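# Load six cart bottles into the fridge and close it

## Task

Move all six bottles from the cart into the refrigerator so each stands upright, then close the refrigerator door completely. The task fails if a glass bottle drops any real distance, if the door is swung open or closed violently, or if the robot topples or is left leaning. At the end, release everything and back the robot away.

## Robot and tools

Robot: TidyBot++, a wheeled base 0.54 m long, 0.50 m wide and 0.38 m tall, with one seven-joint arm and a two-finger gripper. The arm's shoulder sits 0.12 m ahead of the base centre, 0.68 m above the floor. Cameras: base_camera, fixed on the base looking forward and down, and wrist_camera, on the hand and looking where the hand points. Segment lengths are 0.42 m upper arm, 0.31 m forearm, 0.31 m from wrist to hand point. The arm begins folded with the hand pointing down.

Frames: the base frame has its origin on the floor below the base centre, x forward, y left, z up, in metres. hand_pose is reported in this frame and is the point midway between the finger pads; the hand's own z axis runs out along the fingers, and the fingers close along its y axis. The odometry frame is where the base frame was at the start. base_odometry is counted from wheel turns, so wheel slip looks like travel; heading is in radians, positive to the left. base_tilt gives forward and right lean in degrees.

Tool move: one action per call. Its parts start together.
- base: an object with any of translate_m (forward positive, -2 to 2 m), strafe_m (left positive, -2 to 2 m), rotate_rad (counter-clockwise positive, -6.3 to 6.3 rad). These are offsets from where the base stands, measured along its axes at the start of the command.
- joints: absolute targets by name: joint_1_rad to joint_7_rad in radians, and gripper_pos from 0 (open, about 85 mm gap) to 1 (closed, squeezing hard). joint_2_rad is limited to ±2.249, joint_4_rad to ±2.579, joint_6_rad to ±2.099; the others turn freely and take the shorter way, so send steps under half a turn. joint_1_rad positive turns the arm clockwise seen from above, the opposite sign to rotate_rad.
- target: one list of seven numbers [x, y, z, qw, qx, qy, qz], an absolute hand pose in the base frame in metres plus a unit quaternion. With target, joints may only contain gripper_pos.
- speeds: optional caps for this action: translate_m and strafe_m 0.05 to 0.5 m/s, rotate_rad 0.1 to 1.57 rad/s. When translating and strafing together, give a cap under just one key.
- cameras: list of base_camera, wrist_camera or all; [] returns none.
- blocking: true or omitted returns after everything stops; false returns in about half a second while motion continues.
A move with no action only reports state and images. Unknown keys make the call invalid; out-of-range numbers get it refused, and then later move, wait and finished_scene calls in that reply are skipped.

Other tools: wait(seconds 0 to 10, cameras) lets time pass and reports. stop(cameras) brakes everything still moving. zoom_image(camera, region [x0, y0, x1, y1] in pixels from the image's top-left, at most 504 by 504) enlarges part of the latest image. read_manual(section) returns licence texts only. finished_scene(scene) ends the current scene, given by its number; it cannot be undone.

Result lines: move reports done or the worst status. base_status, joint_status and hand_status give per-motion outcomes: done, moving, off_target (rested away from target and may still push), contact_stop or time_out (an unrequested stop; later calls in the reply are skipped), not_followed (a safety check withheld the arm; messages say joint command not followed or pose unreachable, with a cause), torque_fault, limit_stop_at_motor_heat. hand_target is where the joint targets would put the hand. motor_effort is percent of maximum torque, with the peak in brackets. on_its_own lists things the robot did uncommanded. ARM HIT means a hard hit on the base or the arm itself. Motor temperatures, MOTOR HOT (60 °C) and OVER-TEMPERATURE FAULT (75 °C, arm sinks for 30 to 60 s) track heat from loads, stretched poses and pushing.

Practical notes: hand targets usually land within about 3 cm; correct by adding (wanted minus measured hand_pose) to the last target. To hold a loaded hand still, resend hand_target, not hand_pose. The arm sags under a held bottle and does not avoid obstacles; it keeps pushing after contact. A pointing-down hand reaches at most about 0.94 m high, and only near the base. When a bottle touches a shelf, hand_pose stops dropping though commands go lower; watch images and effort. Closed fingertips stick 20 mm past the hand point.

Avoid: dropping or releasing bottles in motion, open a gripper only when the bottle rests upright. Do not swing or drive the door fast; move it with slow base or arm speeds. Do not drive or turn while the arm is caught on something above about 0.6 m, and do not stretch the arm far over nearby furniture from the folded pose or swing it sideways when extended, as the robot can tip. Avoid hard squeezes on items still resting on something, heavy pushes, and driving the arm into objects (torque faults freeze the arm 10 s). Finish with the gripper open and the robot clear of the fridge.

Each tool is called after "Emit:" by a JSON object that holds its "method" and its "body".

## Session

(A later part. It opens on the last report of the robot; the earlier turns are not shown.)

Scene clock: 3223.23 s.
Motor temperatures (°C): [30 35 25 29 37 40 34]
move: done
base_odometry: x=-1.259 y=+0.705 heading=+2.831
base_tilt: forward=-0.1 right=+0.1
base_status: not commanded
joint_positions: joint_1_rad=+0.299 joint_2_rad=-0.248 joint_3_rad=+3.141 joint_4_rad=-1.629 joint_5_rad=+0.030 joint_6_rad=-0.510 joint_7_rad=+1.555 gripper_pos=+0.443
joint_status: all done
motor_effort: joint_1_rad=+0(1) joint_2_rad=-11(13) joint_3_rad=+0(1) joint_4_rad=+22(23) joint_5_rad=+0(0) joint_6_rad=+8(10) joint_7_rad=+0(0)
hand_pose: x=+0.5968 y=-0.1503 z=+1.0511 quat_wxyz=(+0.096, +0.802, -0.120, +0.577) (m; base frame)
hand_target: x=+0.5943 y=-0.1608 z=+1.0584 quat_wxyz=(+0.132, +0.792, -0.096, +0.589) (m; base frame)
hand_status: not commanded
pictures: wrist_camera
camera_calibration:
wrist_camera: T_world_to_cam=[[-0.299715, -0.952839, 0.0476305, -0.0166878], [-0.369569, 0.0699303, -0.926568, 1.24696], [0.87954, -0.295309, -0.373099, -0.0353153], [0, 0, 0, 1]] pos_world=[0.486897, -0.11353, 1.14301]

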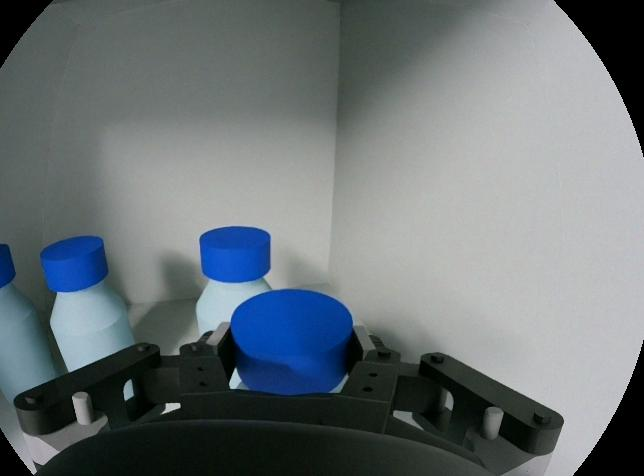

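Emit:
{"method": "move", "body": {"joints": {"gripper_pos": 0.1}, "cameras": ["wrist_camera"]}}

Scene clock: 3234.27 s.
Motor temperatures (°C): [30 35 25 29 37 40 34]
move: done
base_odometry: x=-1.259 y=+0.705 heading=+2.831
base_tilt: forward=-0.2 right=+0.1
base_status: not commanded
joint_positions: joint_1_rad=+0.299 joint_2_rad=-0.248 joint_3_rad=+3.141 joint_4_rad=-1.633 joint_5_rad=+0.030 joint_6_rad=-0.510 joint_7_rad=+1.555 gripper_pos=+0.100
joint_status: all done
motor_effort: joint_1_rad=+0(1) joint_2_rad=-12(13) joint_3_rad=+1(1) joint_4_rad=+23(23) joint_5_rad=+0(1) joint_6_rad=+8(10) joint_7_rad=+0(1)
hand_pose: x=+0.5967 y=-0.1503 z=+1.0487 quat_wxyz=(+0.096, +0.803, -0.121, +0.576) (m; base frame)
hand_target: x=+0.5943 y=-0.1608 z=+1.0584 quat_wxyz=(+0.132, +0.792, -0.096, +0.589) (m; base frame)
hand_status: not commanded
pictures: wrist_camera
camera_calibration:
wrist_camera: T_world_to_cam=[[-0.29956, -0.952887, 0.0476551, -0.0167133], [-0.37313, 0.0710378, -0.925056, 1.24535], [0.878088, -0.294891, -0.37683, -0.0312325], [0, 0, 0, 1]] pos_world=[0.487095, -0.113603, 1.14104]

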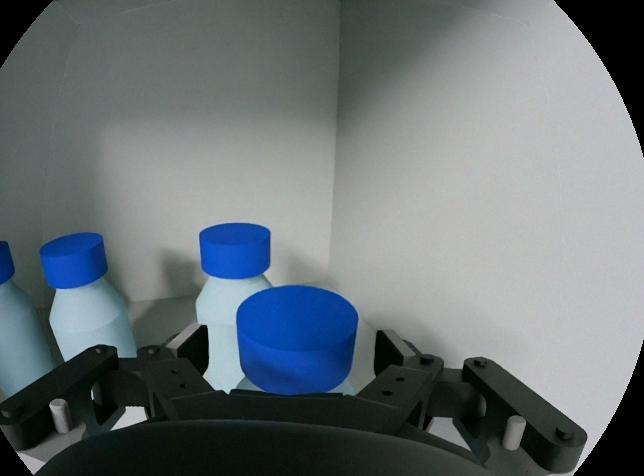

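Emit:
{"method": "move", "body": {"joints": {"gripper_pos": 0.0}, "cameras": []}}

Emit:
{"method": "move", "body": {"base": {"translate_m": -0.124, "strafe_m": 0.038}, "speeds": {"translate_m": 0.12}}}

Scene clock: 3240.93 s.
Motor temperatures (°C): [30 35 25 28 37 40 34]
move: done
base_odometry: x=-1.259 y=+0.705 heading=+2.831
base_tilt: forward=-0.2 right=+0.1
base_status: not commanded
joint_positions: joint_1_rad=+0.299 joint_2_rad=-0.248 joint_3_rad=+3.141 joint_4_rad=-1.633 joint_5_rad=+0.030 joint_6_rad=-0.510 joint_7_rad=+1.555 gripper_pos=+0.000
joint_status: all done
motor_effort: joint_1_rad=+0(1) joint_2_rad=-12(13) joint_3_rad=+1(1) joint_4_rad=+23(23) joint_5_rad=+0(1) joint_6_rad=+8(9) joint_7_rad=+0(0)
hand_pose: x=+0.5967 y=-0.1503 z=+1.0487 quat_wxyz=(+0.096, +0.803, -0.121, +0.576) (m; base frame)
hand_target: x=+0.5943 y=-0.1608 z=+1.0584 quat_wxyz=(+0.132, +0.792, -0.096, +0.589) (m; base frame)
hand_status: not commanded
pictures: none
No camera images: "cameras" was empty.

Scene clock: 3242.60 s.
Motor temperatures (°C): [30 35 25 28 37 40 34]
move: done
base_odometry: x=-1.152 y=+0.630 heading=+2.831
base_tilt: forward=-0.2 right=+0.1
base_status: done
joint_positions: joint_1_rad=+0.299 joint_2_rad=-0.255 joint_3_rad=+3.141 joint_4_rad=-1.633 joint_5_rad=+0.030 joint_6_rad=-0.510 joint_7_rad=+1.555 gripper_pos=+0.000
joint_status: not commanded
motor_effort: joint_1_rad=+0(1) joint_2_rad=-12(16) joint_3_rad=+1(2) joint_4_rad=+23(23) joint_5_rad=+0(1) joint_6_rad=+9(9) joint_7_rad=+0(0)
hand_pose: x=+0.5941 y=-0.1496 z=+1.0520 quat_wxyz=(+0.096, +0.801, -0.120, +0.579) (m; base frame)
hand_target: x=+0.5943 y=-0.1608 z=+1.0584 quat_wxyz=(+0.132, +0.792, -0.096, +0.589) (m; base frame)
hand_status: not commanded
pictures: base_camera, wrist_camera
camera_calibration:
wrist_camera: T_world_to_cam=[[-0.299999, -0.95275, 0.0476187, -0.016633], [-0.367128, 0.0692391, -0.92759, 1.24616], [0.880464, -0.295759, -0.370553, -0.0356814], [0, 0, 0, 1]] pos_world=[0.483927, -0.112683, 1.1435]

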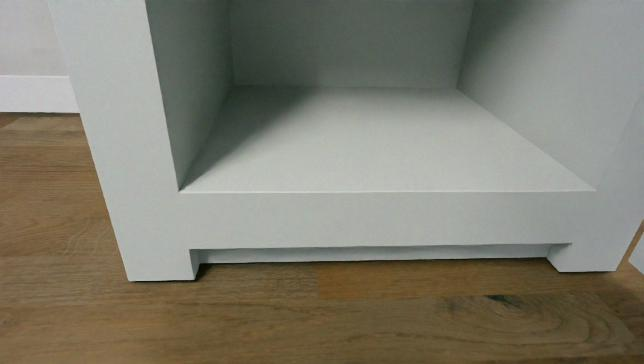

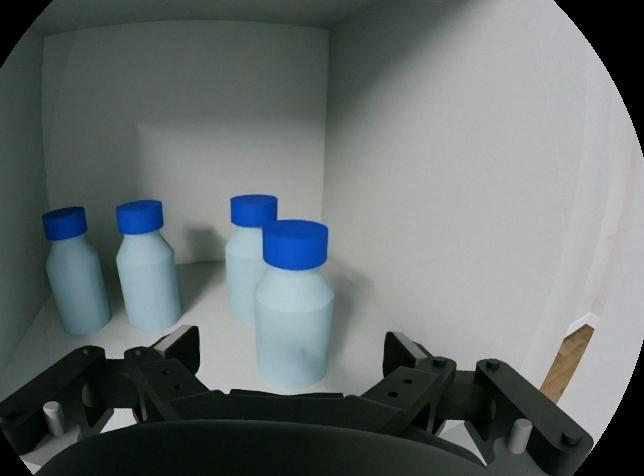

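Emit:
{"method": "move", "body": {"base": {"translate_m": -0.78}, "speeds": {"translate_m": 0.45}, "joints": {"joint_1_rad": 0.01, "joint_2_rad": -0.235, "joint_4_rad": -1.377, "joint_6_rad": -0.77}, "cameras": ["base_camera"]}}

Scene clock: 3280.30 s.
Motor temperatures (°C): [30 35 25 28 37 40 34]
move: done
base_odometry: x=-0.409 y=+0.392 heading=+2.831
base_tilt: forward=-0.2 right=+0.2
base_status: done
joint_positions: joint_1_rad=+0.023 joint_2_rad=-0.247 joint_3_rad=+3.141 joint_4_rad=-1.388 joint_5_rad=+0.030 joint_6_rad=-0.699 joint_7_rad=+1.555 gripper_pos=+0.000
joint_status: all done
motor_effort: joint_1_rad=+1(2) joint_2_rad=-11(16) joint_3_rad=+1(2) joint_4_rad=+21(25) joint_5_rad=+0(1) joint_6_rad=+9(9) joint_7_rad=+0(0)
hand_pose: x=+0.6019 y=-0.0154 z=+1.1381 quat_wxyz=(+0.017, +0.795, -0.012, +0.606) (m; base frame)
hand_target: x=+0.5999 y=-0.0186 z=+1.1180 quat_wxyz=(+0.046, +0.816, +0.014, +0.576) (m; base frame)
hand_status: not commanded
pictures: base_camera

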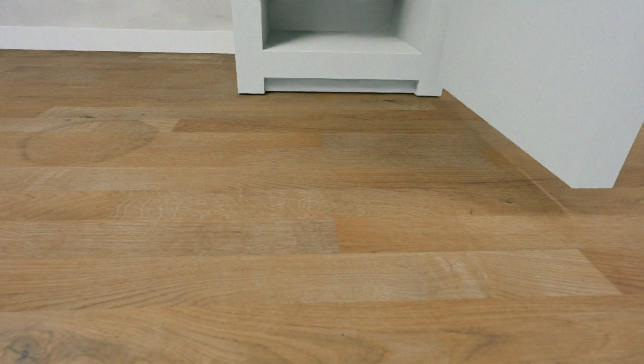

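Emit:
{"method": "move", "body": {"base": {"translate_m": -0.327, "strafe_m": -0.783, "rotate_rad": -0.656}, "speeds": {"strafe_m": 0.45, "rotate_rad": 0.45}, "cameras": ["base_camera", "wrist_camera"]}}

Scene clock: 3298.77 s.
Motor temperatures (°C): [30 35 25 28 37 40 34]
move: done
base_odometry: x=+0.141 y=+1.037 heading=+2.174
base_tilt: forward=-0.2 right=+0.1
base_status: done
joint_positions: joint_1_rad=+0.012 joint_2_rad=-0.244 joint_3_rad=+3.143 joint_4_rad=-1.387 joint_5_rad=+0.030 joint_6_rad=-0.699 joint_7_rad=+1.555 gripper_pos=+0.000
joint_status: not commanded
motor_effort: joint_1_rad=+0(3) joint_2_rad=-11(13) joint_3_rad=+1(5) joint_4_rad=+22(22) joint_5_rad=+0(1) joint_6_rad=+9(9) joint_7_rad=+0(0)
hand_pose: x=+0.6030 y=-0.0109 z=+1.1371 quat_wxyz=(+0.014, +0.796, -0.008, +0.605) (m; base frame)
hand_target: x=+0.5999 y=-0.0186 z=+1.1180 quat_wxyz=(+0.046, +0.816, +0.014, +0.576) (m; base frame)
hand_status: not commanded
pictures: base_camera, wrist_camera
camera_calibration:
wrist_camera: T_world_to_cam=[[-0.02656, -0.998631, 0.0450669, -0.048369], [-0.32862, -0.0338548, -0.943855, 1.31297], [0.944089, -0.0398787, -0.327271, -0.0557918], [0, 0, 0, 1]] pos_world=[0.482854, -0.00607739, 1.22317]

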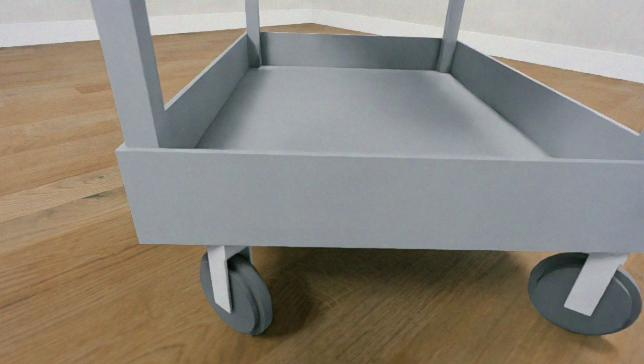

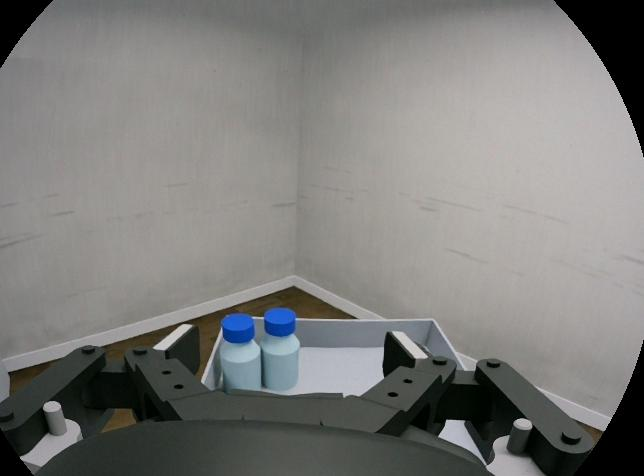

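Emit:
{"method": "zoom_image", "body": {"camera": "wrist_camera", "region": [190, 280, 350, 400]}}

Scaled by 3.150.

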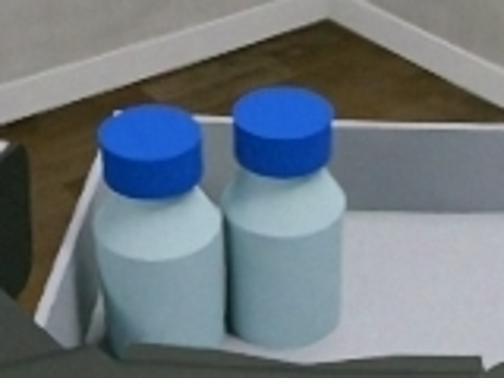

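Emit:
{"method": "move", "body": {"base": {"strafe_m": 0.08}, "speeds": {"strafe_m": 0.2}, "joints": {"joint_1_rad": 0.005, "joint_2_rad": 0.19, "joint_4_rad": -1.63, "joint_6_rad": -0.08}}}

Scene clock: 3381.83 s.
Motor temperatures (°C): [30 34 25 28 37 40 34]
move: done
base_odometry: x=+0.075 y=+0.992 heading=+2.174
base_tilt: forward=-0.2 right=+0.1
base_status: done
joint_positions: joint_1_rad=+0.009 joint_2_rad=+0.192 joint_3_rad=+3.140 joint_4_rad=-1.616 joint_5_rad=+0.030 joint_6_rad=-0.146 joint_7_rad=+1.555 gripper_pos=+0.000
joint_status: all done
motor_effort: joint_1_rad=+0(2) joint_2_rad=-27(32) joint_3_rad=+0(3) joint_4_rad=+23(25) joint_5_rad=+0(1) joint_6_rad=+8(9) joint_7_rad=+0(0)
hand_pose: x=+0.7934 y=-0.0053 z=+0.9043 quat_wxyz=(+0.008, +0.829, +0.001, +0.559) (m; base frame)
hand_target: x=+0.7977 y=-0.0038 z=+0.9169 quat_wxyz=(+0.033, +0.813, +0.037, +0.581) (m; base frame)
hand_status: not commanded
pictures: base_camera, wrist_camera
camera_calibration:
wrist_camera: T_world_to_cam=[[-0.000091556, -0.998896, 0.0469722, -0.049925], [-0.431886, -0.0423261, -0.900935, 1.1991], [0.901928, -0.0203691, -0.431405, -0.183747], [0, 0, 0, 1]] pos_world=[0.683597, -0.00285949, 1.00339]

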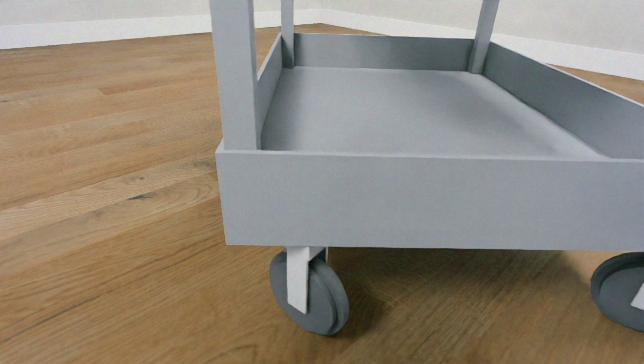

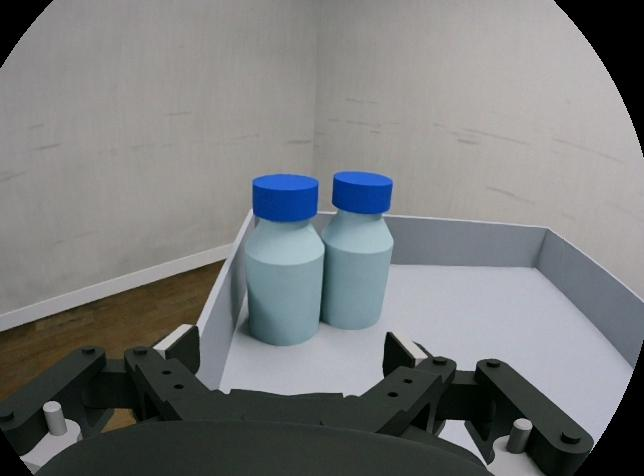

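Emit:
{"method": "zoom_image", "body": {"camera": "wrist_camera", "region": [220, 150, 420, 350]}}

Scaled by 2.520.

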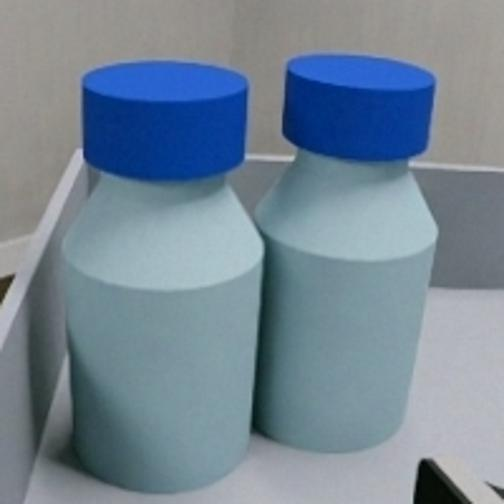

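Emit:
{"method": "move", "body": {"base": {"strafe_m": 0.013, "translate_m": 0.06}, "speeds": {"translate_m": 0.15}, "joints": {"joint_4_rad": -1.576, "gripper_pos": 0.34}, "cameras": ["wrist_camera"]}}

Emit:
{"method": "zoom_image", "body": {"camera": "wrist_camera", "region": [200, 180, 440, 420]}}

Scene clock: 3486.43 s.
Motor temperatures (°C): [30 35 25 28 37 40 34]
move: done
base_odometry: x=+0.030 y=+1.034 heading=+2.175
base_tilt: forward=-0.2 right=+0.2
base_status: done
joint_positions: joint_1_rad=+0.009 joint_2_rad=+0.192 joint_3_rad=+3.140 joint_4_rad=-1.580 joint_5_rad=+0.030 joint_6_rad=-0.138 joint_7_rad=+1.555 gripper_pos=+0.340
joint_status: all done
motor_effort: joint_1_rad=+0(1) joint_2_rad=-27(31) joint_3_rad=+0(1) joint_4_rad=+23(24) joint_5_rad=-1(1) joint_6_rad=+8(9) joint_7_rad=+0(0)
hand_pose: x=+0.8009 y=-0.0050 z=+0.9290 quat_wxyz=(+0.008, +0.816, +0.002, +0.578) (m; base frame)
hand_target: x=+0.8064 y=-0.0038 z=+0.9495 quat_wxyz=(+0.034, +0.797, +0.036, +0.603) (m; base frame)
hand_status: not commanded
pictures: wrist_camera
camera_calibration:
wrist_camera: T_world_to_cam=[[-0.00167696, -0.998883, 0.0472211, -0.0498072], [-0.390222, -0.0428238, -0.919724, 1.20865], [0.920719, -0.0199691, -0.389715, -0.233598], [0, 0, 0, 1]] pos_world=[0.686639, -0.0026571, 1.02294]

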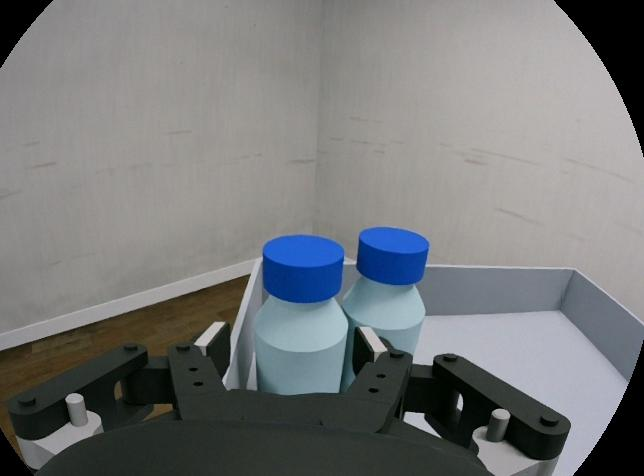

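Scaled by 2.100.

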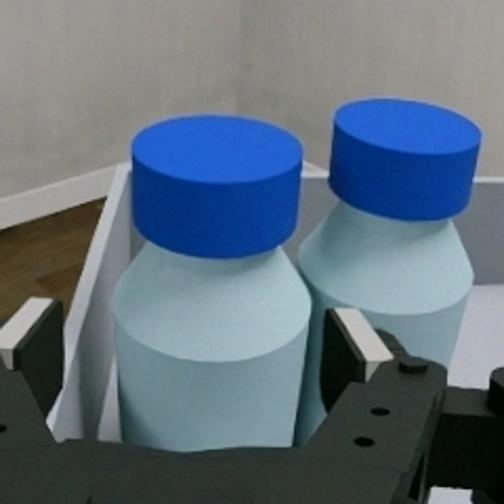

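Emit:
{"method": "move", "body": {"base": {"strafe_m": -0.0035, "translate_m": 0.05}, "speeds": {"translate_m": 0.1}, "cameras": ["wrist_camera"]}}

Emit:
{"method": "zoom_image", "body": {"camera": "wrist_camera", "region": [200, 200, 440, 440]}}

Scene clock: 3521.67 s.
Motor temperatures (°C): [30 36 25 28 37 40 34]
move: done
base_odometry: x=+0.005 y=+1.077 heading=+2.175
base_tilt: forward=-0.1 right=+0.1
base_status: done
joint_positions: joint_1_rad=+0.009 joint_2_rad=+0.192 joint_3_rad=+3.140 joint_4_rad=-1.580 joint_5_rad=+0.030 joint_6_rad=-0.137 joint_7_rad=+1.555 gripper_pos=+0.340
joint_status: not commanded
motor_effort: joint_1_rad=+0(1) joint_2_rad=-28(31) joint_3_rad=+0(1) joint_4_rad=+23(24) joint_5_rad=+0(1) joint_6_rad=+9(9) joint_7_rad=+0(0)
hand_pose: x=+0.8009 y=-0.0050 z=+0.9292 quat_wxyz=(+0.008, +0.816, +0.002, +0.578) (m; base frame)
hand_target: x=+0.8064 y=-0.0038 z=+0.9495 quat_wxyz=(+0.034, +0.797, +0.036, +0.603) (m; base frame)
hand_status: not commanded
pictures: wrist_camera
camera_calibration:
wrist_camera: T_world_to_cam=[[-0.00168943, -0.998883, 0.047222, -0.049804], [-0.389807, -0.0428288, -0.9199, 1.20866], [0.920895, -0.0199616, -0.389299, -0.234071], [0, 0, 0, 1]] pos_world=[0.686616, -0.00265529, 1.02308]

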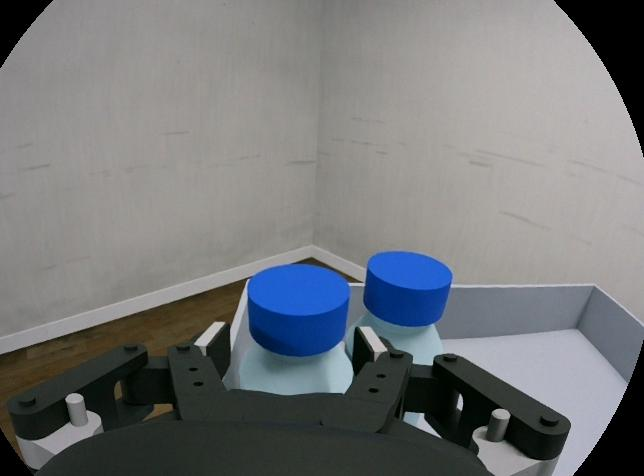

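Scaled by 2.100.

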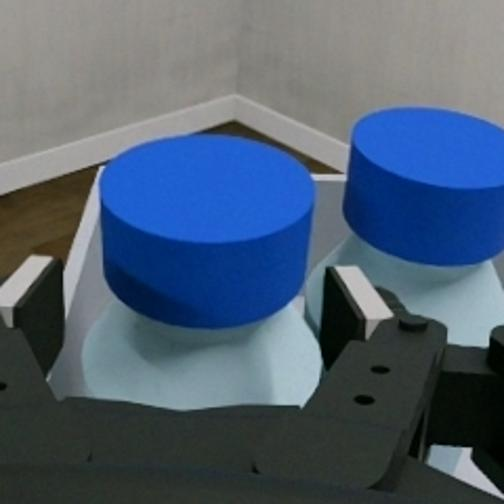

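Emit:
{"method": "move", "body": {"base": {"strafe_m": -0.002, "translate_m": 0.025}, "speeds": {"translate_m": 0.08}, "cameras": ["wrist_camera"]}}

Emit:
{"method": "zoom_image", "body": {"camera": "wrist_camera", "region": [200, 220, 440, 460]}}

Scene clock: 3553.40 s.
Motor temperatures (°C): [30 36 25 28 37 40 34]
move: done
base_odometry: x=-0.008 y=+1.099 heading=+2.175
base_tilt: forward=-0.1 right=+0.2
base_status: done
joint_positions: joint_1_rad=+0.009 joint_2_rad=+0.191 joint_3_rad=+3.140 joint_4_rad=-1.580 joint_5_rad=+0.030 joint_6_rad=-0.137 joint_7_rad=+1.555 gripper_pos=+0.340
joint_status: not commanded
motor_effort: joint_1_rad=+0(1) joint_2_rad=-28(31) joint_3_rad=+0(1) joint_4_rad=+23(23) joint_5_rad=+0(1) joint_6_rad=+7(9) joint_7_rad=+0(0)
hand_pose: x=+0.8008 y=-0.0050 z=+0.9296 quat_wxyz=(+0.008, +0.816, +0.002, +0.578) (m; base frame)
hand_target: x=+0.8064 y=-0.0038 z=+0.9495 quat_wxyz=(+0.034, +0.797, +0.036, +0.603) (m; base frame)
hand_status: not commanded
pictures: wrist_camera
camera_calibration:
wrist_camera: T_world_to_cam=[[-0.00171632, -0.998883, 0.0472254, -0.0498018], [-0.389179, -0.0428351, -0.920166, 1.20873], [0.92116, -0.0199584, -0.388671, -0.234618], [0, 0, 0, 1]] pos_world=[0.686447, -0.00265287, 1.02339]

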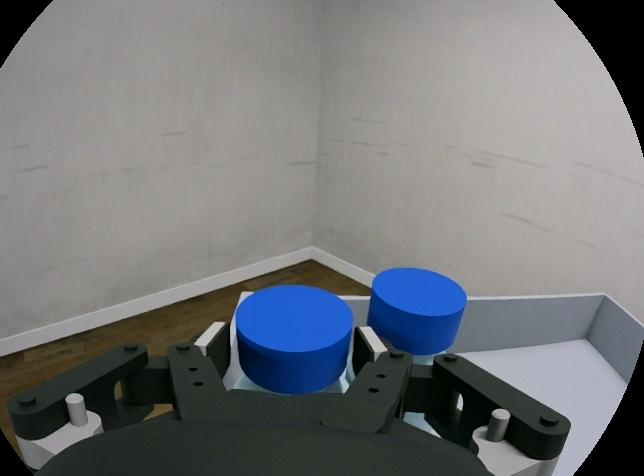

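Scaled by 2.100.

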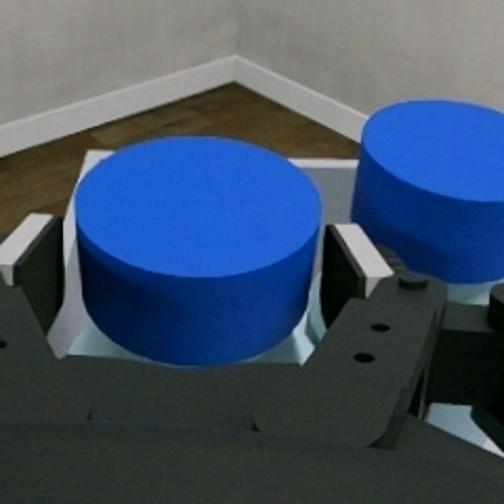

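Emit:
{"method": "move", "body": {"base": {"translate_m": 0.006, "strafe_m": -0.001}, "speeds": {"translate_m": 0.08}, "cameras": []}}

Emit:
{"method": "move", "body": {"joints": {"gripper_pos": 0.75}, "cameras": ["wrist_camera"]}}

Scene clock: 3562.53 s.
Motor temperatures (°C): [30 36 25 28 37 40 34]
move: done
base_odometry: x=-0.011 y=+1.104 heading=+2.175
base_tilt: forward=-0.1 right=+0.1
base_status: done
joint_positions: joint_1_rad=+0.009 joint_2_rad=+0.191 joint_3_rad=+3.140 joint_4_rad=-1.580 joint_5_rad=+0.030 joint_6_rad=-0.137 joint_7_rad=+1.555 gripper_pos=+0.340
joint_status: not commanded
motor_effort: joint_1_rad=+0(1) joint_2_rad=-27(32) joint_3_rad=+0(1) joint_4_rad=+23(23) joint_5_rad=+0(1) joint_6_rad=+8(9) joint_7_rad=+0(0)
hand_pose: x=+0.8008 y=-0.0050 z=+0.9295 quat_wxyz=(+0.008, +0.816, +0.002, +0.578) (m; base frame)
hand_target: x=+0.8064 y=-0.0038 z=+0.9495 quat_wxyz=(+0.034, +0.797, +0.036, +0.603) (m; base frame)
hand_status: not commanded
pictures: none
No camera images: "cameras" was empty.

Scene clock: 3563.30 s.
Motor temperatures (°C): [30 36 25 28 37 40 34]
move: off_target
base_odometry: x=-0.011 y=+1.104 heading=+2.175
base_tilt: forward=-0.1 right=+0.2
base_status: not commanded
joint_positions: joint_1_rad=+0.009 joint_2_rad=+0.191 joint_3_rad=+3.140 joint_4_rad=-1.580 joint_5_rad=+0.030 joint_6_rad=-0.136 joint_7_rad=+1.555 gripper_pos=+0.443
joint_status: gripper_pos off_target (ended at +0.443, target +0.750)
motor_effort: joint_1_rad=+0(1) joint_2_rad=-28(29) joint_3_rad=+1(1) joint_4_rad=+24(25) joint_5_rad=+0(1) joint_6_rad=+10(10) joint_7_rad=+0(1)
hand_pose: x=+0.8008 y=-0.0050 z=+0.9300 quat_wxyz=(+0.008, +0.815, +0.002, +0.579) (m; base frame)
hand_target: x=+0.8064 y=-0.0038 z=+0.9495 quat_wxyz=(+0.034, +0.797, +0.036, +0.603) (m; base frame)
hand_status: not commanded
pictures: wrist_camera
camera_calibration:
wrist_camera: T_world_to_cam=[[-0.00174066, -0.998883, 0.0472267, -0.0497946], [-0.38829, -0.0428461, -0.920541, 1.20872], [0.921536, -0.01994, -0.387781, -0.235639], [0, 0, 0, 1]] pos_world=[0.686397, -0.00264858, 1.02365]

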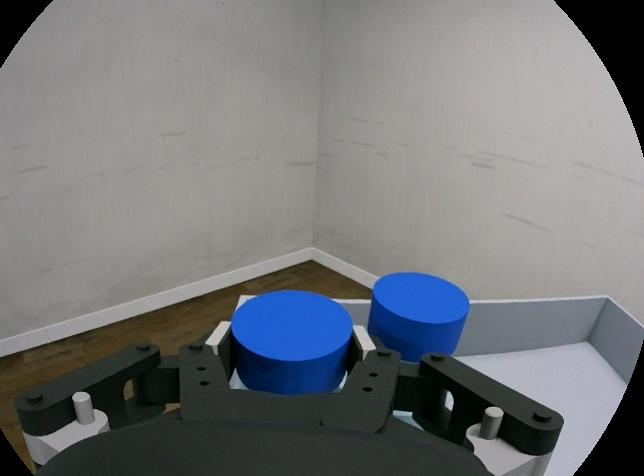

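Emit:
{"method": "move", "body": {"joints": {"joint_2_rad": 0.045, "joint_4_rad": -1.40, "joint_6_rad": -0.50}, "cameras": ["wrist_camera"]}}

Scene clock: 3579.17 s.
Motor temperatures (°C): [30 36 25 28 37 40 34]
move: done
base_odometry: x=-0.011 y=+1.104 heading=+2.175
base_tilt: forward=-0.2 right=+0.2
base_status: not commanded
joint_positions: joint_1_rad=+0.009 joint_2_rad=+0.073 joint_3_rad=+3.140 joint_4_rad=-1.428 joint_5_rad=+0.030 joint_6_rad=-0.452 joint_7_rad=+1.555 gripper_pos=+0.443
joint_status: all done
motor_effort: joint_1_rad=+0(1) joint_2_rad=-27(36) joint_3_rad=+0(1) joint_4_rad=+28(30) joint_5_rad=+0(1) joint_6_rad=+12(12) joint_7_rad=+0(1)
hand_pose: x=+0.7519 y=-0.0074 z=+1.0074 quat_wxyz=(+0.011, +0.828, -0.002, +0.560) (m; base frame)
hand_target: x=+0.7395 y=-0.0122 z=+1.0281 quat_wxyz=(+0.041, +0.826, +0.026, +0.562) (m; base frame)
hand_status: not commanded
pictures: wrist_camera
camera_calibration:
wrist_camera: T_world_to_cam=[[-0.00891952, -0.998813, 0.0478797, -0.0511979], [-0.430484, -0.039382, -0.901739, 1.27376], [0.902554, -0.0286545, -0.429622, -0.104254], [0, 0, 0, 1]] pos_world=[0.641973, -0.00396107, 1.10626]

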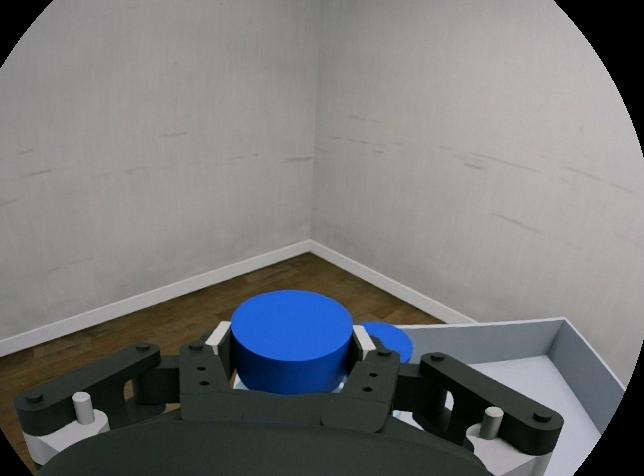

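Emit:
{"method": "move", "body": {"base": {"translate_m": -0.40}, "speeds": {"translate_m": 0.3}, "joints": {"joint_1_rad": 0.01, "joint_2_rad": -0.235, "joint_4_rad": -1.377, "joint_6_rad": -0.77}}}

Scene clock: 3591.80 s.
Motor temperatures (°C): [30 36 25 28 37 40 34]
move: done
base_odometry: x=+0.217 y=+0.775 heading=+2.175
base_tilt: forward=-0.1 right=+0.1
base_status: done
joint_positions: joint_1_rad=+0.009 joint_2_rad=-0.222 joint_3_rad=+3.141 joint_4_rad=-1.402 joint_5_rad=+0.030 joint_6_rad=-0.723 joint_7_rad=+1.555 gripper_pos=+0.443
joint_status: all done
motor_effort: joint_1_rad=+0(2) joint_2_rad=-15(35) joint_3_rad=+1(2) joint_4_rad=+26(30) joint_5_rad=+0(1) joint_6_rad=+12(13) joint_7_rad=+0(0)
hand_pose: x=+0.6112 y=-0.0084 z=+1.1105 quat_wxyz=(+0.012, +0.814, -0.006, +0.581) (m; base frame)
hand_target: x=+0.5999 y=-0.0186 z=+1.1180 quat_wxyz=(+0.046, +0.816, +0.014, +0.576) (m; base frame)
hand_status: not commanded
pictures: base_camera, wrist_camera
camera_calibration:
wrist_camera: T_world_to_cam=[[-0.0192747, -0.998755, 0.0460166, -0.0499881], [-0.385003, -0.0350616, -0.922249, 1.30113], [0.922714, -0.0354925, -0.383847, 0.00385982], [0, 0, 0, 1]] pos_world=[0.496413, -0.00416916, 1.20375]

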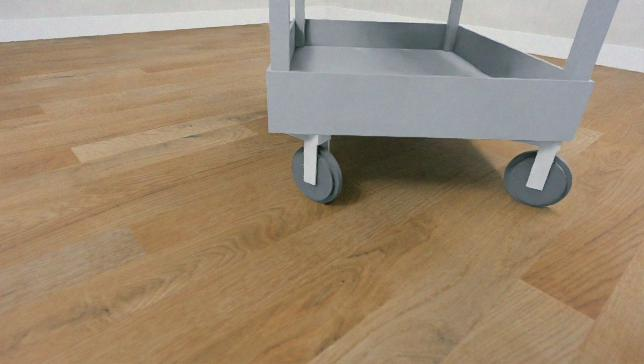

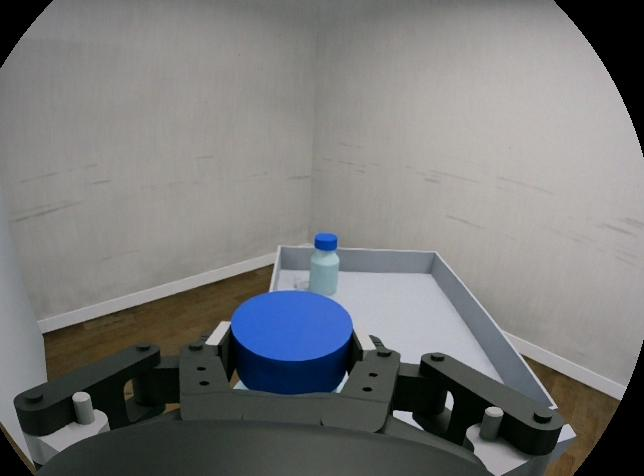

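Emit:
{"method": "move", "body": {"base": {"translate_m": 0.083, "strafe_m": 0.718, "rotate_rad": 0.655}, "speeds": {"strafe_m": 0.45, "rotate_rad": 0.4}, "cameras": ["base_camera"]}}

Emit:
{"method": "move", "body": {"base": {"translate_m": 0.68}, "speeds": {"translate_m": 0.4}, "joints": {"joint_1_rad": -0.17}}}

Scene clock: 3623.60 s.
Motor temperatures (°C): [30 36 25 28 37 40 34]
move: done
base_odometry: x=-0.421 y=+0.435 heading=+2.831
base_tilt: forward=-0.2 right=+0.1
base_status: done
joint_positions: joint_1_rad=+0.007 joint_2_rad=-0.219 joint_3_rad=+3.135 joint_4_rad=-1.402 joint_5_rad=+0.030 joint_6_rad=-0.723 joint_7_rad=+1.555 gripper_pos=+0.443
joint_status: not commanded
motor_effort: joint_1_rad=+0(3) joint_2_rad=-16(19) joint_3_rad=+1(5) joint_4_rad=+27(27) joint_5_rad=+0(2) joint_6_rad=+12(13) joint_7_rad=+0(0)
hand_pose: x=+0.6123 y=-0.0044 z=+1.1090 quat_wxyz=(+0.011, +0.815, -0.003, +0.579) (m; base frame)
hand_target: x=+0.5999 y=-0.0186 z=+1.1180 quat_wxyz=(+0.046, +0.816, +0.014, +0.576) (m; base frame)
hand_status: not commanded
pictures: base_camera

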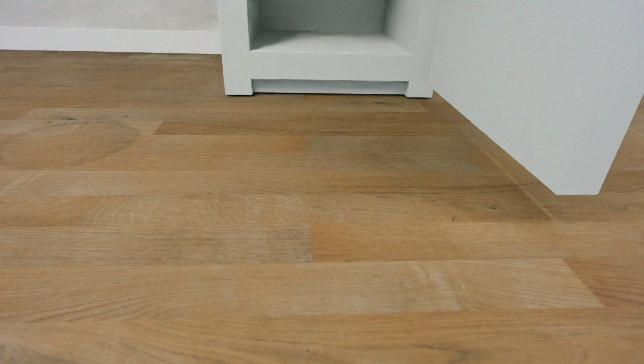

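Scene clock: 3626.43 s.
Motor temperatures (°C): [30 36 25 28 37 40 34]
move: done
base_odometry: x=-1.069 y=+0.643 heading=+2.832
base_tilt: forward=-0.1 right=+0.1
base_status: done
joint_positions: joint_1_rad=-0.161 joint_2_rad=-0.215 joint_3_rad=+3.136 joint_4_rad=-1.402 joint_5_rad=+0.030 joint_6_rad=-0.725 joint_7_rad=+1.555 gripper_pos=+0.443
joint_status: all done
motor_effort: joint_1_rad=+0(2) joint_2_rad=-15(20) joint_3_rad=+1(3) joint_4_rad=+27(27) joint_5_rad=+0(1) joint_6_rad=+12(13) joint_7_rad=+0(1)
hand_pose: x=+0.6079 y=+0.0777 z=+1.1063 quat_wxyz=(-0.037, +0.814, +0.065, +0.576) (m; base frame)
hand_target: x=+0.5955 y=+0.0678 z=+1.1180 quat_wxyz=(-0.006, +0.812, +0.088, +0.577) (m; base frame)
hand_status: not commanded
pictures: base_camera, wrist_camera
camera_calibration:
wrist_camera: T_world_to_cam=[[0.154173, -0.986923, 0.047051, -0.0713679], [-0.381691, -0.103415, -0.918486, 1.29809], [0.911341, 0.123647, -0.392643, 0.012627], [0, 0, 0, 1]] pos_world=[0.494963, 0.0622451, 1.20059]

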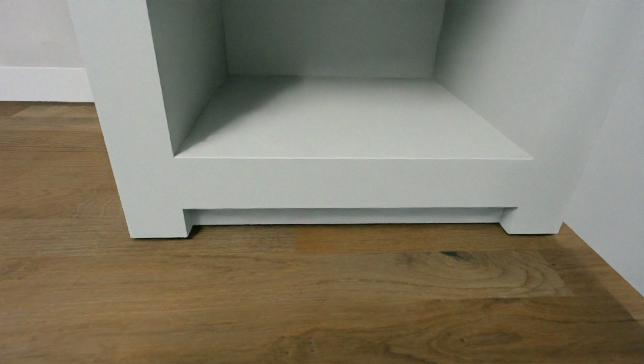

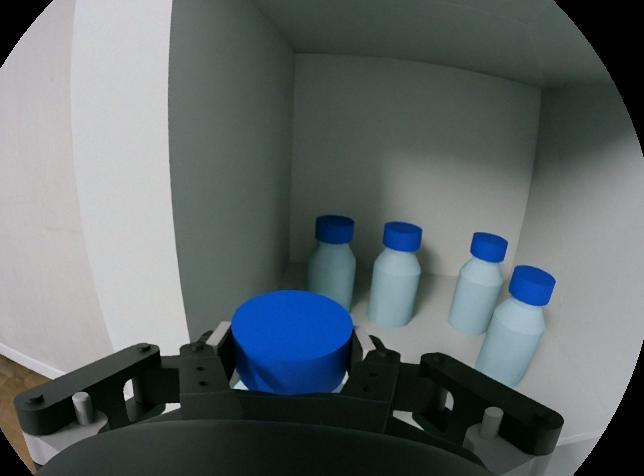

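Emit:
{"method": "move", "body": {"base": {"translate_m": 0.184}, "speeds": {"translate_m": 0.2}, "cameras": []}}

Emit:
{"method": "move", "body": {"joints": {"joint_2_rad": -0.262, "joint_4_rad": -1.575, "joint_6_rad": -0.51}, "cameras": ["wrist_camera"]}}

Scene clock: 3650.60 s.
Motor temperatures (°C): [30 36 25 28 37 40 34]
move: done
base_odometry: x=-1.244 y=+0.699 heading=+2.832
base_tilt: forward=-0.2 right=+0.2
base_status: done
joint_positions: joint_1_rad=-0.161 joint_2_rad=-0.214 joint_3_rad=+3.136 joint_4_rad=-1.402 joint_5_rad=+0.030 joint_6_rad=-0.726 joint_7_rad=+1.555 gripper_pos=+0.443
joint_status: not commanded
motor_effort: joint_1_rad=+0(1) joint_2_rad=-17(19) joint_3_rad=+1(2) joint_4_rad=+27(27) joint_5_rad=+0(1) joint_6_rad=+12(13) joint_7_rad=+0(0)
hand_pose: x=+0.6082 y=+0.0777 z=+1.1056 quat_wxyz=(-0.037, +0.815, +0.065, +0.575) (m; base frame)
hand_target: x=+0.5955 y=+0.0678 z=+1.1180 quat_wxyz=(-0.006, +0.812, +0.088, +0.577) (m; base frame)
hand_status: not commanded
pictures: none
No camera images: "cameras" was empty.

Scene clock: 3651.77 s.
Motor temperatures (°C): [30 36 25 28 37 40 34]
move: done
base_odometry: x=-1.244 y=+0.699 heading=+2.832
base_tilt: forward=-0.2 right=+0.1
base_status: not commanded
joint_positions: joint_1_rad=-0.161 joint_2_rad=-0.226 joint_3_rad=+3.136 joint_4_rad=-1.568 joint_5_rad=+0.030 joint_6_rad=-0.588 joint_7_rad=+1.555 gripper_pos=+0.443
joint_status: all done
motor_effort: joint_1_rad=+0(1) joint_2_rad=-17(19) joint_3_rad=+1(1) joint_4_rad=+26(29) joint_5_rad=+0(1) joint_6_rad=+12(13) joint_7_rad=+0(0)
hand_pose: x=+0.6159 y=+0.0800 z=+1.0536 quat_wxyz=(-0.037, +0.819, +0.068, +0.568) (m; base frame)
hand_target: x=+0.6098 y=+0.0748 z=+1.0910 quat_wxyz=(-0.011, +0.785, +0.092, +0.613) (m; base frame)
hand_status: not commanded
pictures: wrist_camera
camera_calibration:
wrist_camera: T_world_to_cam=[[0.158908, -0.986101, 0.0485077, -0.0723099], [-0.397207, -0.108835, -0.911253, 1.25537], [0.903866, 0.125538, -0.408981, 0.00596251], [0, 0, 0, 1]] pos_world=[0.504742, 0.0645745, 1.1499]

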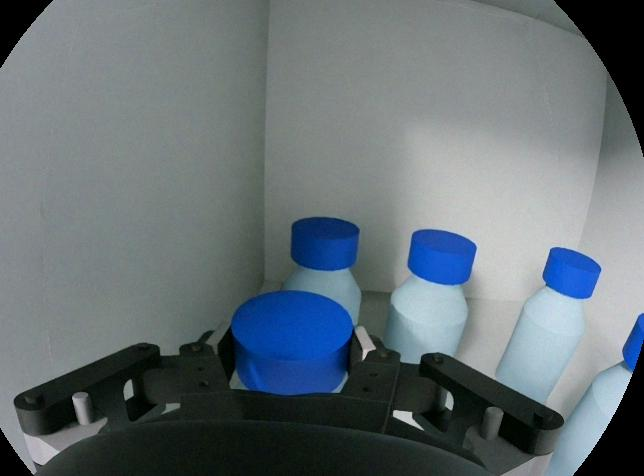

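Emit:
{"method": "move", "body": {"joints": {"joint_2_rad": -0.265, "joint_4_rad": -1.595, "joint_6_rad": -0.49}, "cameras": []}}

Emit:
{"method": "move", "body": {"joints": {"joint_2_rad": -0.265, "joint_4_rad": -1.615, "joint_6_rad": -0.475}, "cameras": ["wrist_camera"]}}

Scene clock: 3659.20 s.
Motor temperatures (°C): [30 36 25 28 37 40 34]
move: done
base_odometry: x=-1.244 y=+0.699 heading=+2.832
base_tilt: forward=-0.1 right=+0.2
base_status: not commanded
joint_positions: joint_1_rad=-0.161 joint_2_rad=-0.234 joint_3_rad=+3.136 joint_4_rad=-1.587 joint_5_rad=+0.030 joint_6_rad=-0.565 joint_7_rad=+1.555 gripper_pos=+0.443
joint_status: all done
motor_effort: joint_1_rad=+0(2) joint_2_rad=-15(16) joint_3_rad=+0(1) joint_4_rad=+26(26) joint_5_rad=+0(1) joint_6_rad=+10(12) joint_7_rad=+0(0)
hand_pose: x=+0.6145 y=+0.0799 z=+1.0531 quat_wxyz=(-0.038, +0.816, +0.068, +0.573) (m; base frame)
hand_target: x=+0.6100 y=+0.0753 z=+1.0864 quat_wxyz=(-0.011, +0.784, +0.093, +0.614) (m; base frame)
hand_status: not commanded
pictures: none
No camera images: "cameras" was empty.

Scene clock: 3659.77 s.
Motor temperatures (°C): [30 36 25 28 37 40 34]
move: done
base_odometry: x=-1.244 y=+0.699 heading=+2.832
base_tilt: forward=-0.2 right=+0.1
base_status: not commanded
joint_positions: joint_1_rad=-0.161 joint_2_rad=-0.240 joint_3_rad=+3.137 joint_4_rad=-1.602 joint_5_rad=+0.030 joint_6_rad=-0.546 joint_7_rad=+1.555 gripper_pos=+0.443
joint_status: all done
motor_effort: joint_1_rad=+0(1) joint_2_rad=-14(15) joint_3_rad=+0(0) joint_4_rad=+25(26) joint_5_rad=-1(1) joint_6_rad=+10(11) joint_7_rad=+0(0)
hand_pose: x=+0.6138 y=+0.0799 z=+1.0530 quat_wxyz=(-0.038, +0.813, +0.068, +0.577) (m; base frame)
hand_target: x=+0.6110 y=+0.0757 z=+1.0788 quat_wxyz=(-0.011, +0.785, +0.093, +0.612) (m; base frame)
hand_status: not commanded
pictures: wrist_camera
camera_calibration:
wrist_camera: T_world_to_cam=[[0.158788, -0.986114, 0.0486409, -0.0721623], [-0.376604, -0.106036, -0.920286, 1.25058], [0.912664, 0.127812, -0.388212, -0.0198624], [0, 0, 0, 1]] pos_world=[0.500561, 0.0639855, 1.14669]

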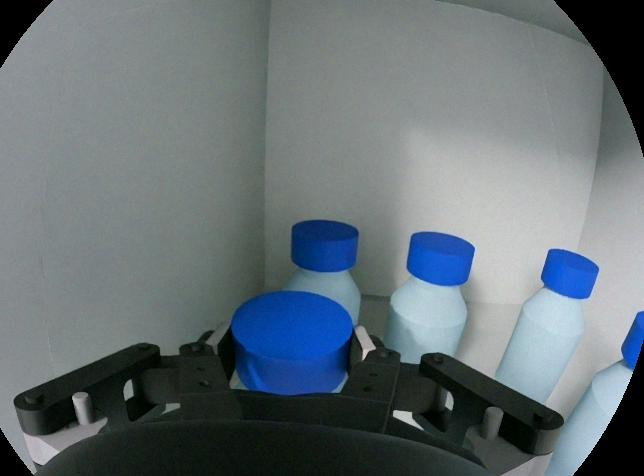

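Emit:
{"method": "move", "body": {"joints": {"joint_2_rad": -0.26, "joint_4_rad": -1.635, "joint_6_rad": -0.465}, "cameras": []}}

Emit:
{"method": "move", "body": {"joints": {"joint_2_rad": -0.255, "joint_4_rad": -1.65, "joint_6_rad": -0.46}, "cameras": []}}

Scene clock: 3672.83 s.
Motor temperatures (°C): [30 35 25 28 37 40 34]
move: done
base_odometry: x=-1.244 y=+0.699 heading=+2.832
base_tilt: forward=-0.1 right=+0.1
base_status: not commanded
joint_positions: joint_1_rad=-0.161 joint_2_rad=-0.244 joint_3_rad=+3.137 joint_4_rad=-1.613 joint_5_rad=+0.030 joint_6_rad=-0.529 joint_7_rad=+1.555 gripper_pos=+0.443
joint_status: all done
motor_effort: joint_1_rad=-1(2) joint_2_rad=-12(14) joint_3_rad=+0(1) joint_4_rad=+23(25) joint_5_rad=-1(1) joint_6_rad=+9(10) joint_7_rad=+0(0)
hand_pose: x=+0.6136 y=+0.0799 z=+1.0527 quat_wxyz=(-0.039, +0.810, +0.068, +0.581) (m; base frame)
hand_target: x=+0.6134 y=+0.0763 z=+1.0671 quat_wxyz=(-0.011, +0.790, +0.094, +0.606) (m; base frame)
hand_status: not commanded
pictures: none
No camera images: "cameras" was empty.

Scene clock: 3673.37 s.
Motor temperatures (°C): [30 35 25 28 37 40 34]
move: done
base_odometry: x=-1.244 y=+0.699 heading=+2.832
base_tilt: forward=-0.1 right=+0.2
base_status: not commanded
joint_positions: joint_1_rad=-0.161 joint_2_rad=-0.246 joint_3_rad=+3.137 joint_4_rad=-1.621 joint_5_rad=+0.030 joint_6_rad=-0.519 joint_7_rad=+1.555 gripper_pos=+0.443
joint_status: all done
motor_effort: joint_1_rad=-1(1) joint_2_rad=-10(11) joint_3_rad=-1(1) joint_4_rad=+22(24) joint_5_rad=-1(1) joint_6_rad=+8(9) joint_7_rad=+0(0)
hand_pose: x=+0.6136 y=+0.0799 z=+1.0525 quat_wxyz=(-0.039, +0.809, +0.068, +0.583) (m; base frame)
hand_target: x=+0.6153 y=+0.0767 z=+1.0569 quat_wxyz=(-0.011, +0.794, +0.095, +0.600) (m; base frame)
hand_status: not commanded
pictures: none
No camera images: "cameras" was empty.

Emit:
{"method": "move", "body": {"joints": {"gripper_pos": 0.2}, "cameras": ["wrist_camera"]}}

Scene clock: 3677.20 s.
Motor temperatures (°C): [30 35 25 28 37 40 34]
move: done
base_odometry: x=-1.244 y=+0.699 heading=+2.832
base_tilt: forward=-0.1 right=+0.1
base_status: not commanded
joint_positions: joint_1_rad=-0.161 joint_2_rad=-0.246 joint_3_rad=+3.137 joint_4_rad=-1.628 joint_5_rad=+0.030 joint_6_rad=-0.519 joint_7_rad=+1.555 gripper_pos=+0.200
joint_status: all done
motor_effort: joint_1_rad=+0(2) joint_2_rad=-13(13) joint_3_rad=+1(1) joint_4_rad=+23(24) joint_5_rad=+0(1) joint_6_rad=+8(9) joint_7_rad=+0(0)
hand_pose: x=+0.6133 y=+0.0800 z=+1.0480 quat_wxyz=(-0.039, +0.811, +0.068, +0.580) (m; base frame)
hand_target: x=+0.6153 y=+0.0767 z=+1.0569 quat_wxyz=(-0.011, +0.794, +0.095, +0.600) (m; base frame)
hand_status: not commanded
pictures: wrist_camera
camera_calibration:
wrist_camera: T_world_to_cam=[[0.159202, -0.986043, 0.0487314, -0.0721081], [-0.370429, -0.105416, -0.922859, 1.24473], [0.915116, 0.128869, -0.382041, -0.0293784], [0, 0, 0, 1]] pos_world=[0.49945, 0.0638998, 1.14101]

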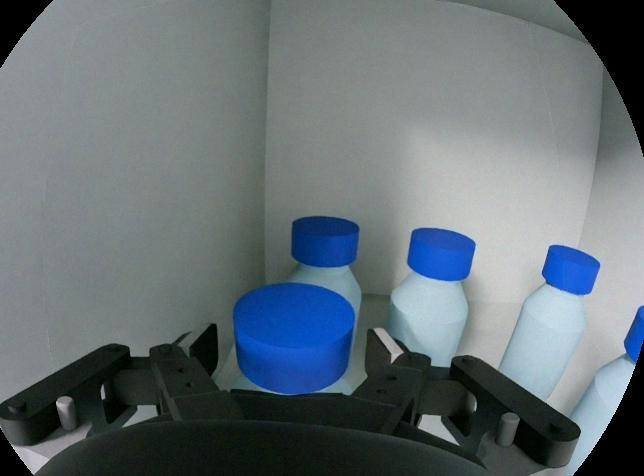

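Emit:
{"method": "move", "body": {"base": {"translate_m": -0.128, "strafe_m": -0.021}, "speeds": {"translate_m": 0.12}, "cameras": ["wrist_camera"]}}

Scene clock: 3684.03 s.
Motor temperatures (°C): [30 35 25 28 37 40 34]
move: done
base_odometry: x=-1.116 y=+0.680 heading=+2.832
base_tilt: forward=-0.2 right=+0.2
base_status: done
joint_positions: joint_1_rad=-0.161 joint_2_rad=-0.251 joint_3_rad=+3.137 joint_4_rad=-1.629 joint_5_rad=+0.030 joint_6_rad=-0.518 joint_7_rad=+1.555 gripper_pos=+0.200
joint_status: not commanded
motor_effort: joint_1_rad=+0(1) joint_2_rad=-12(16) joint_3_rad=+1(1) joint_4_rad=+23(23) joint_5_rad=-1(1) joint_6_rad=+8(9) joint_7_rad=+0(0)
hand_pose: x=+0.6117 y=+0.0797 z=+1.0501 quat_wxyz=(-0.039, +0.809, +0.068, +0.582) (m; base frame)
hand_target: x=+0.6153 y=+0.0767 z=+1.0569 quat_wxyz=(-0.011, +0.794, +0.095, +0.600) (m; base frame)
hand_status: not commanded
pictures: wrist_camera
camera_calibration:
wrist_camera: T_world_to_cam=[[0.158997, -0.986076, 0.0487271, -0.0720791], [-0.366457, -0.104774, -0.924517, 1.24528], [0.916749, 0.129139, -0.378013, -0.0322634], [0, 0, 0, 1]] pos_world=[0.497379, 0.0635634, 1.1426]

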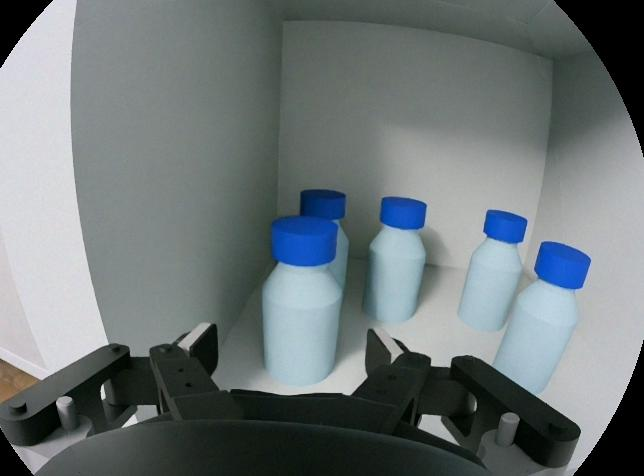

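Emit:
{"method": "move", "body": {"base": {"translate_m": -0.76}, "speeds": {"translate_m": 0.45}, "joints": {"joint_1_rad": 0.01, "joint_2_rad": -0.235, "joint_4_rad": -1.377, "joint_6_rad": -0.77, "gripper_pos": 0.0}, "cameras": ["base_camera"]}}

Scene clock: 3694.20 s.
Motor temperatures (°C): [30 35 25 28 37 40 34]
move: done
base_odometry: x=-0.392 y=+0.449 heading=+2.832
base_tilt: forward=-0.2 right=+0.2
base_status: done
joint_positions: joint_1_rad=-0.004 joint_2_rad=-0.245 joint_3_rad=+3.137 joint_4_rad=-1.388 joint_5_rad=+0.030 joint_6_rad=-0.699 joint_7_rad=+1.555 gripper_pos=+0.000
joint_status: all done
motor_effort: joint_1_rad=+0(2) joint_2_rad=-11(16) joint_3_rad=+1(1) joint_4_rad=+22(25) joint_5_rad=+0(1) joint_6_rad=+8(9) joint_7_rad=+0(0)
hand_pose: x=+0.6030 y=-0.0002 z=+1.1372 quat_wxyz=(+0.008, +0.796, +0.001, +0.605) (m; base frame)
hand_target: x=+0.5999 y=-0.0186 z=+1.1180 quat_wxyz=(+0.046, +0.816, +0.014, +0.576) (m; base frame)
hand_status: not commanded
pictures: base_camera

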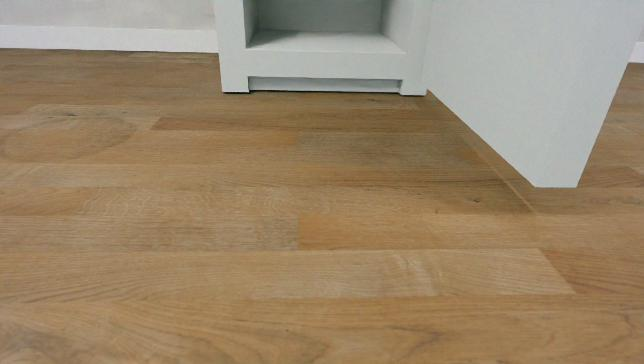

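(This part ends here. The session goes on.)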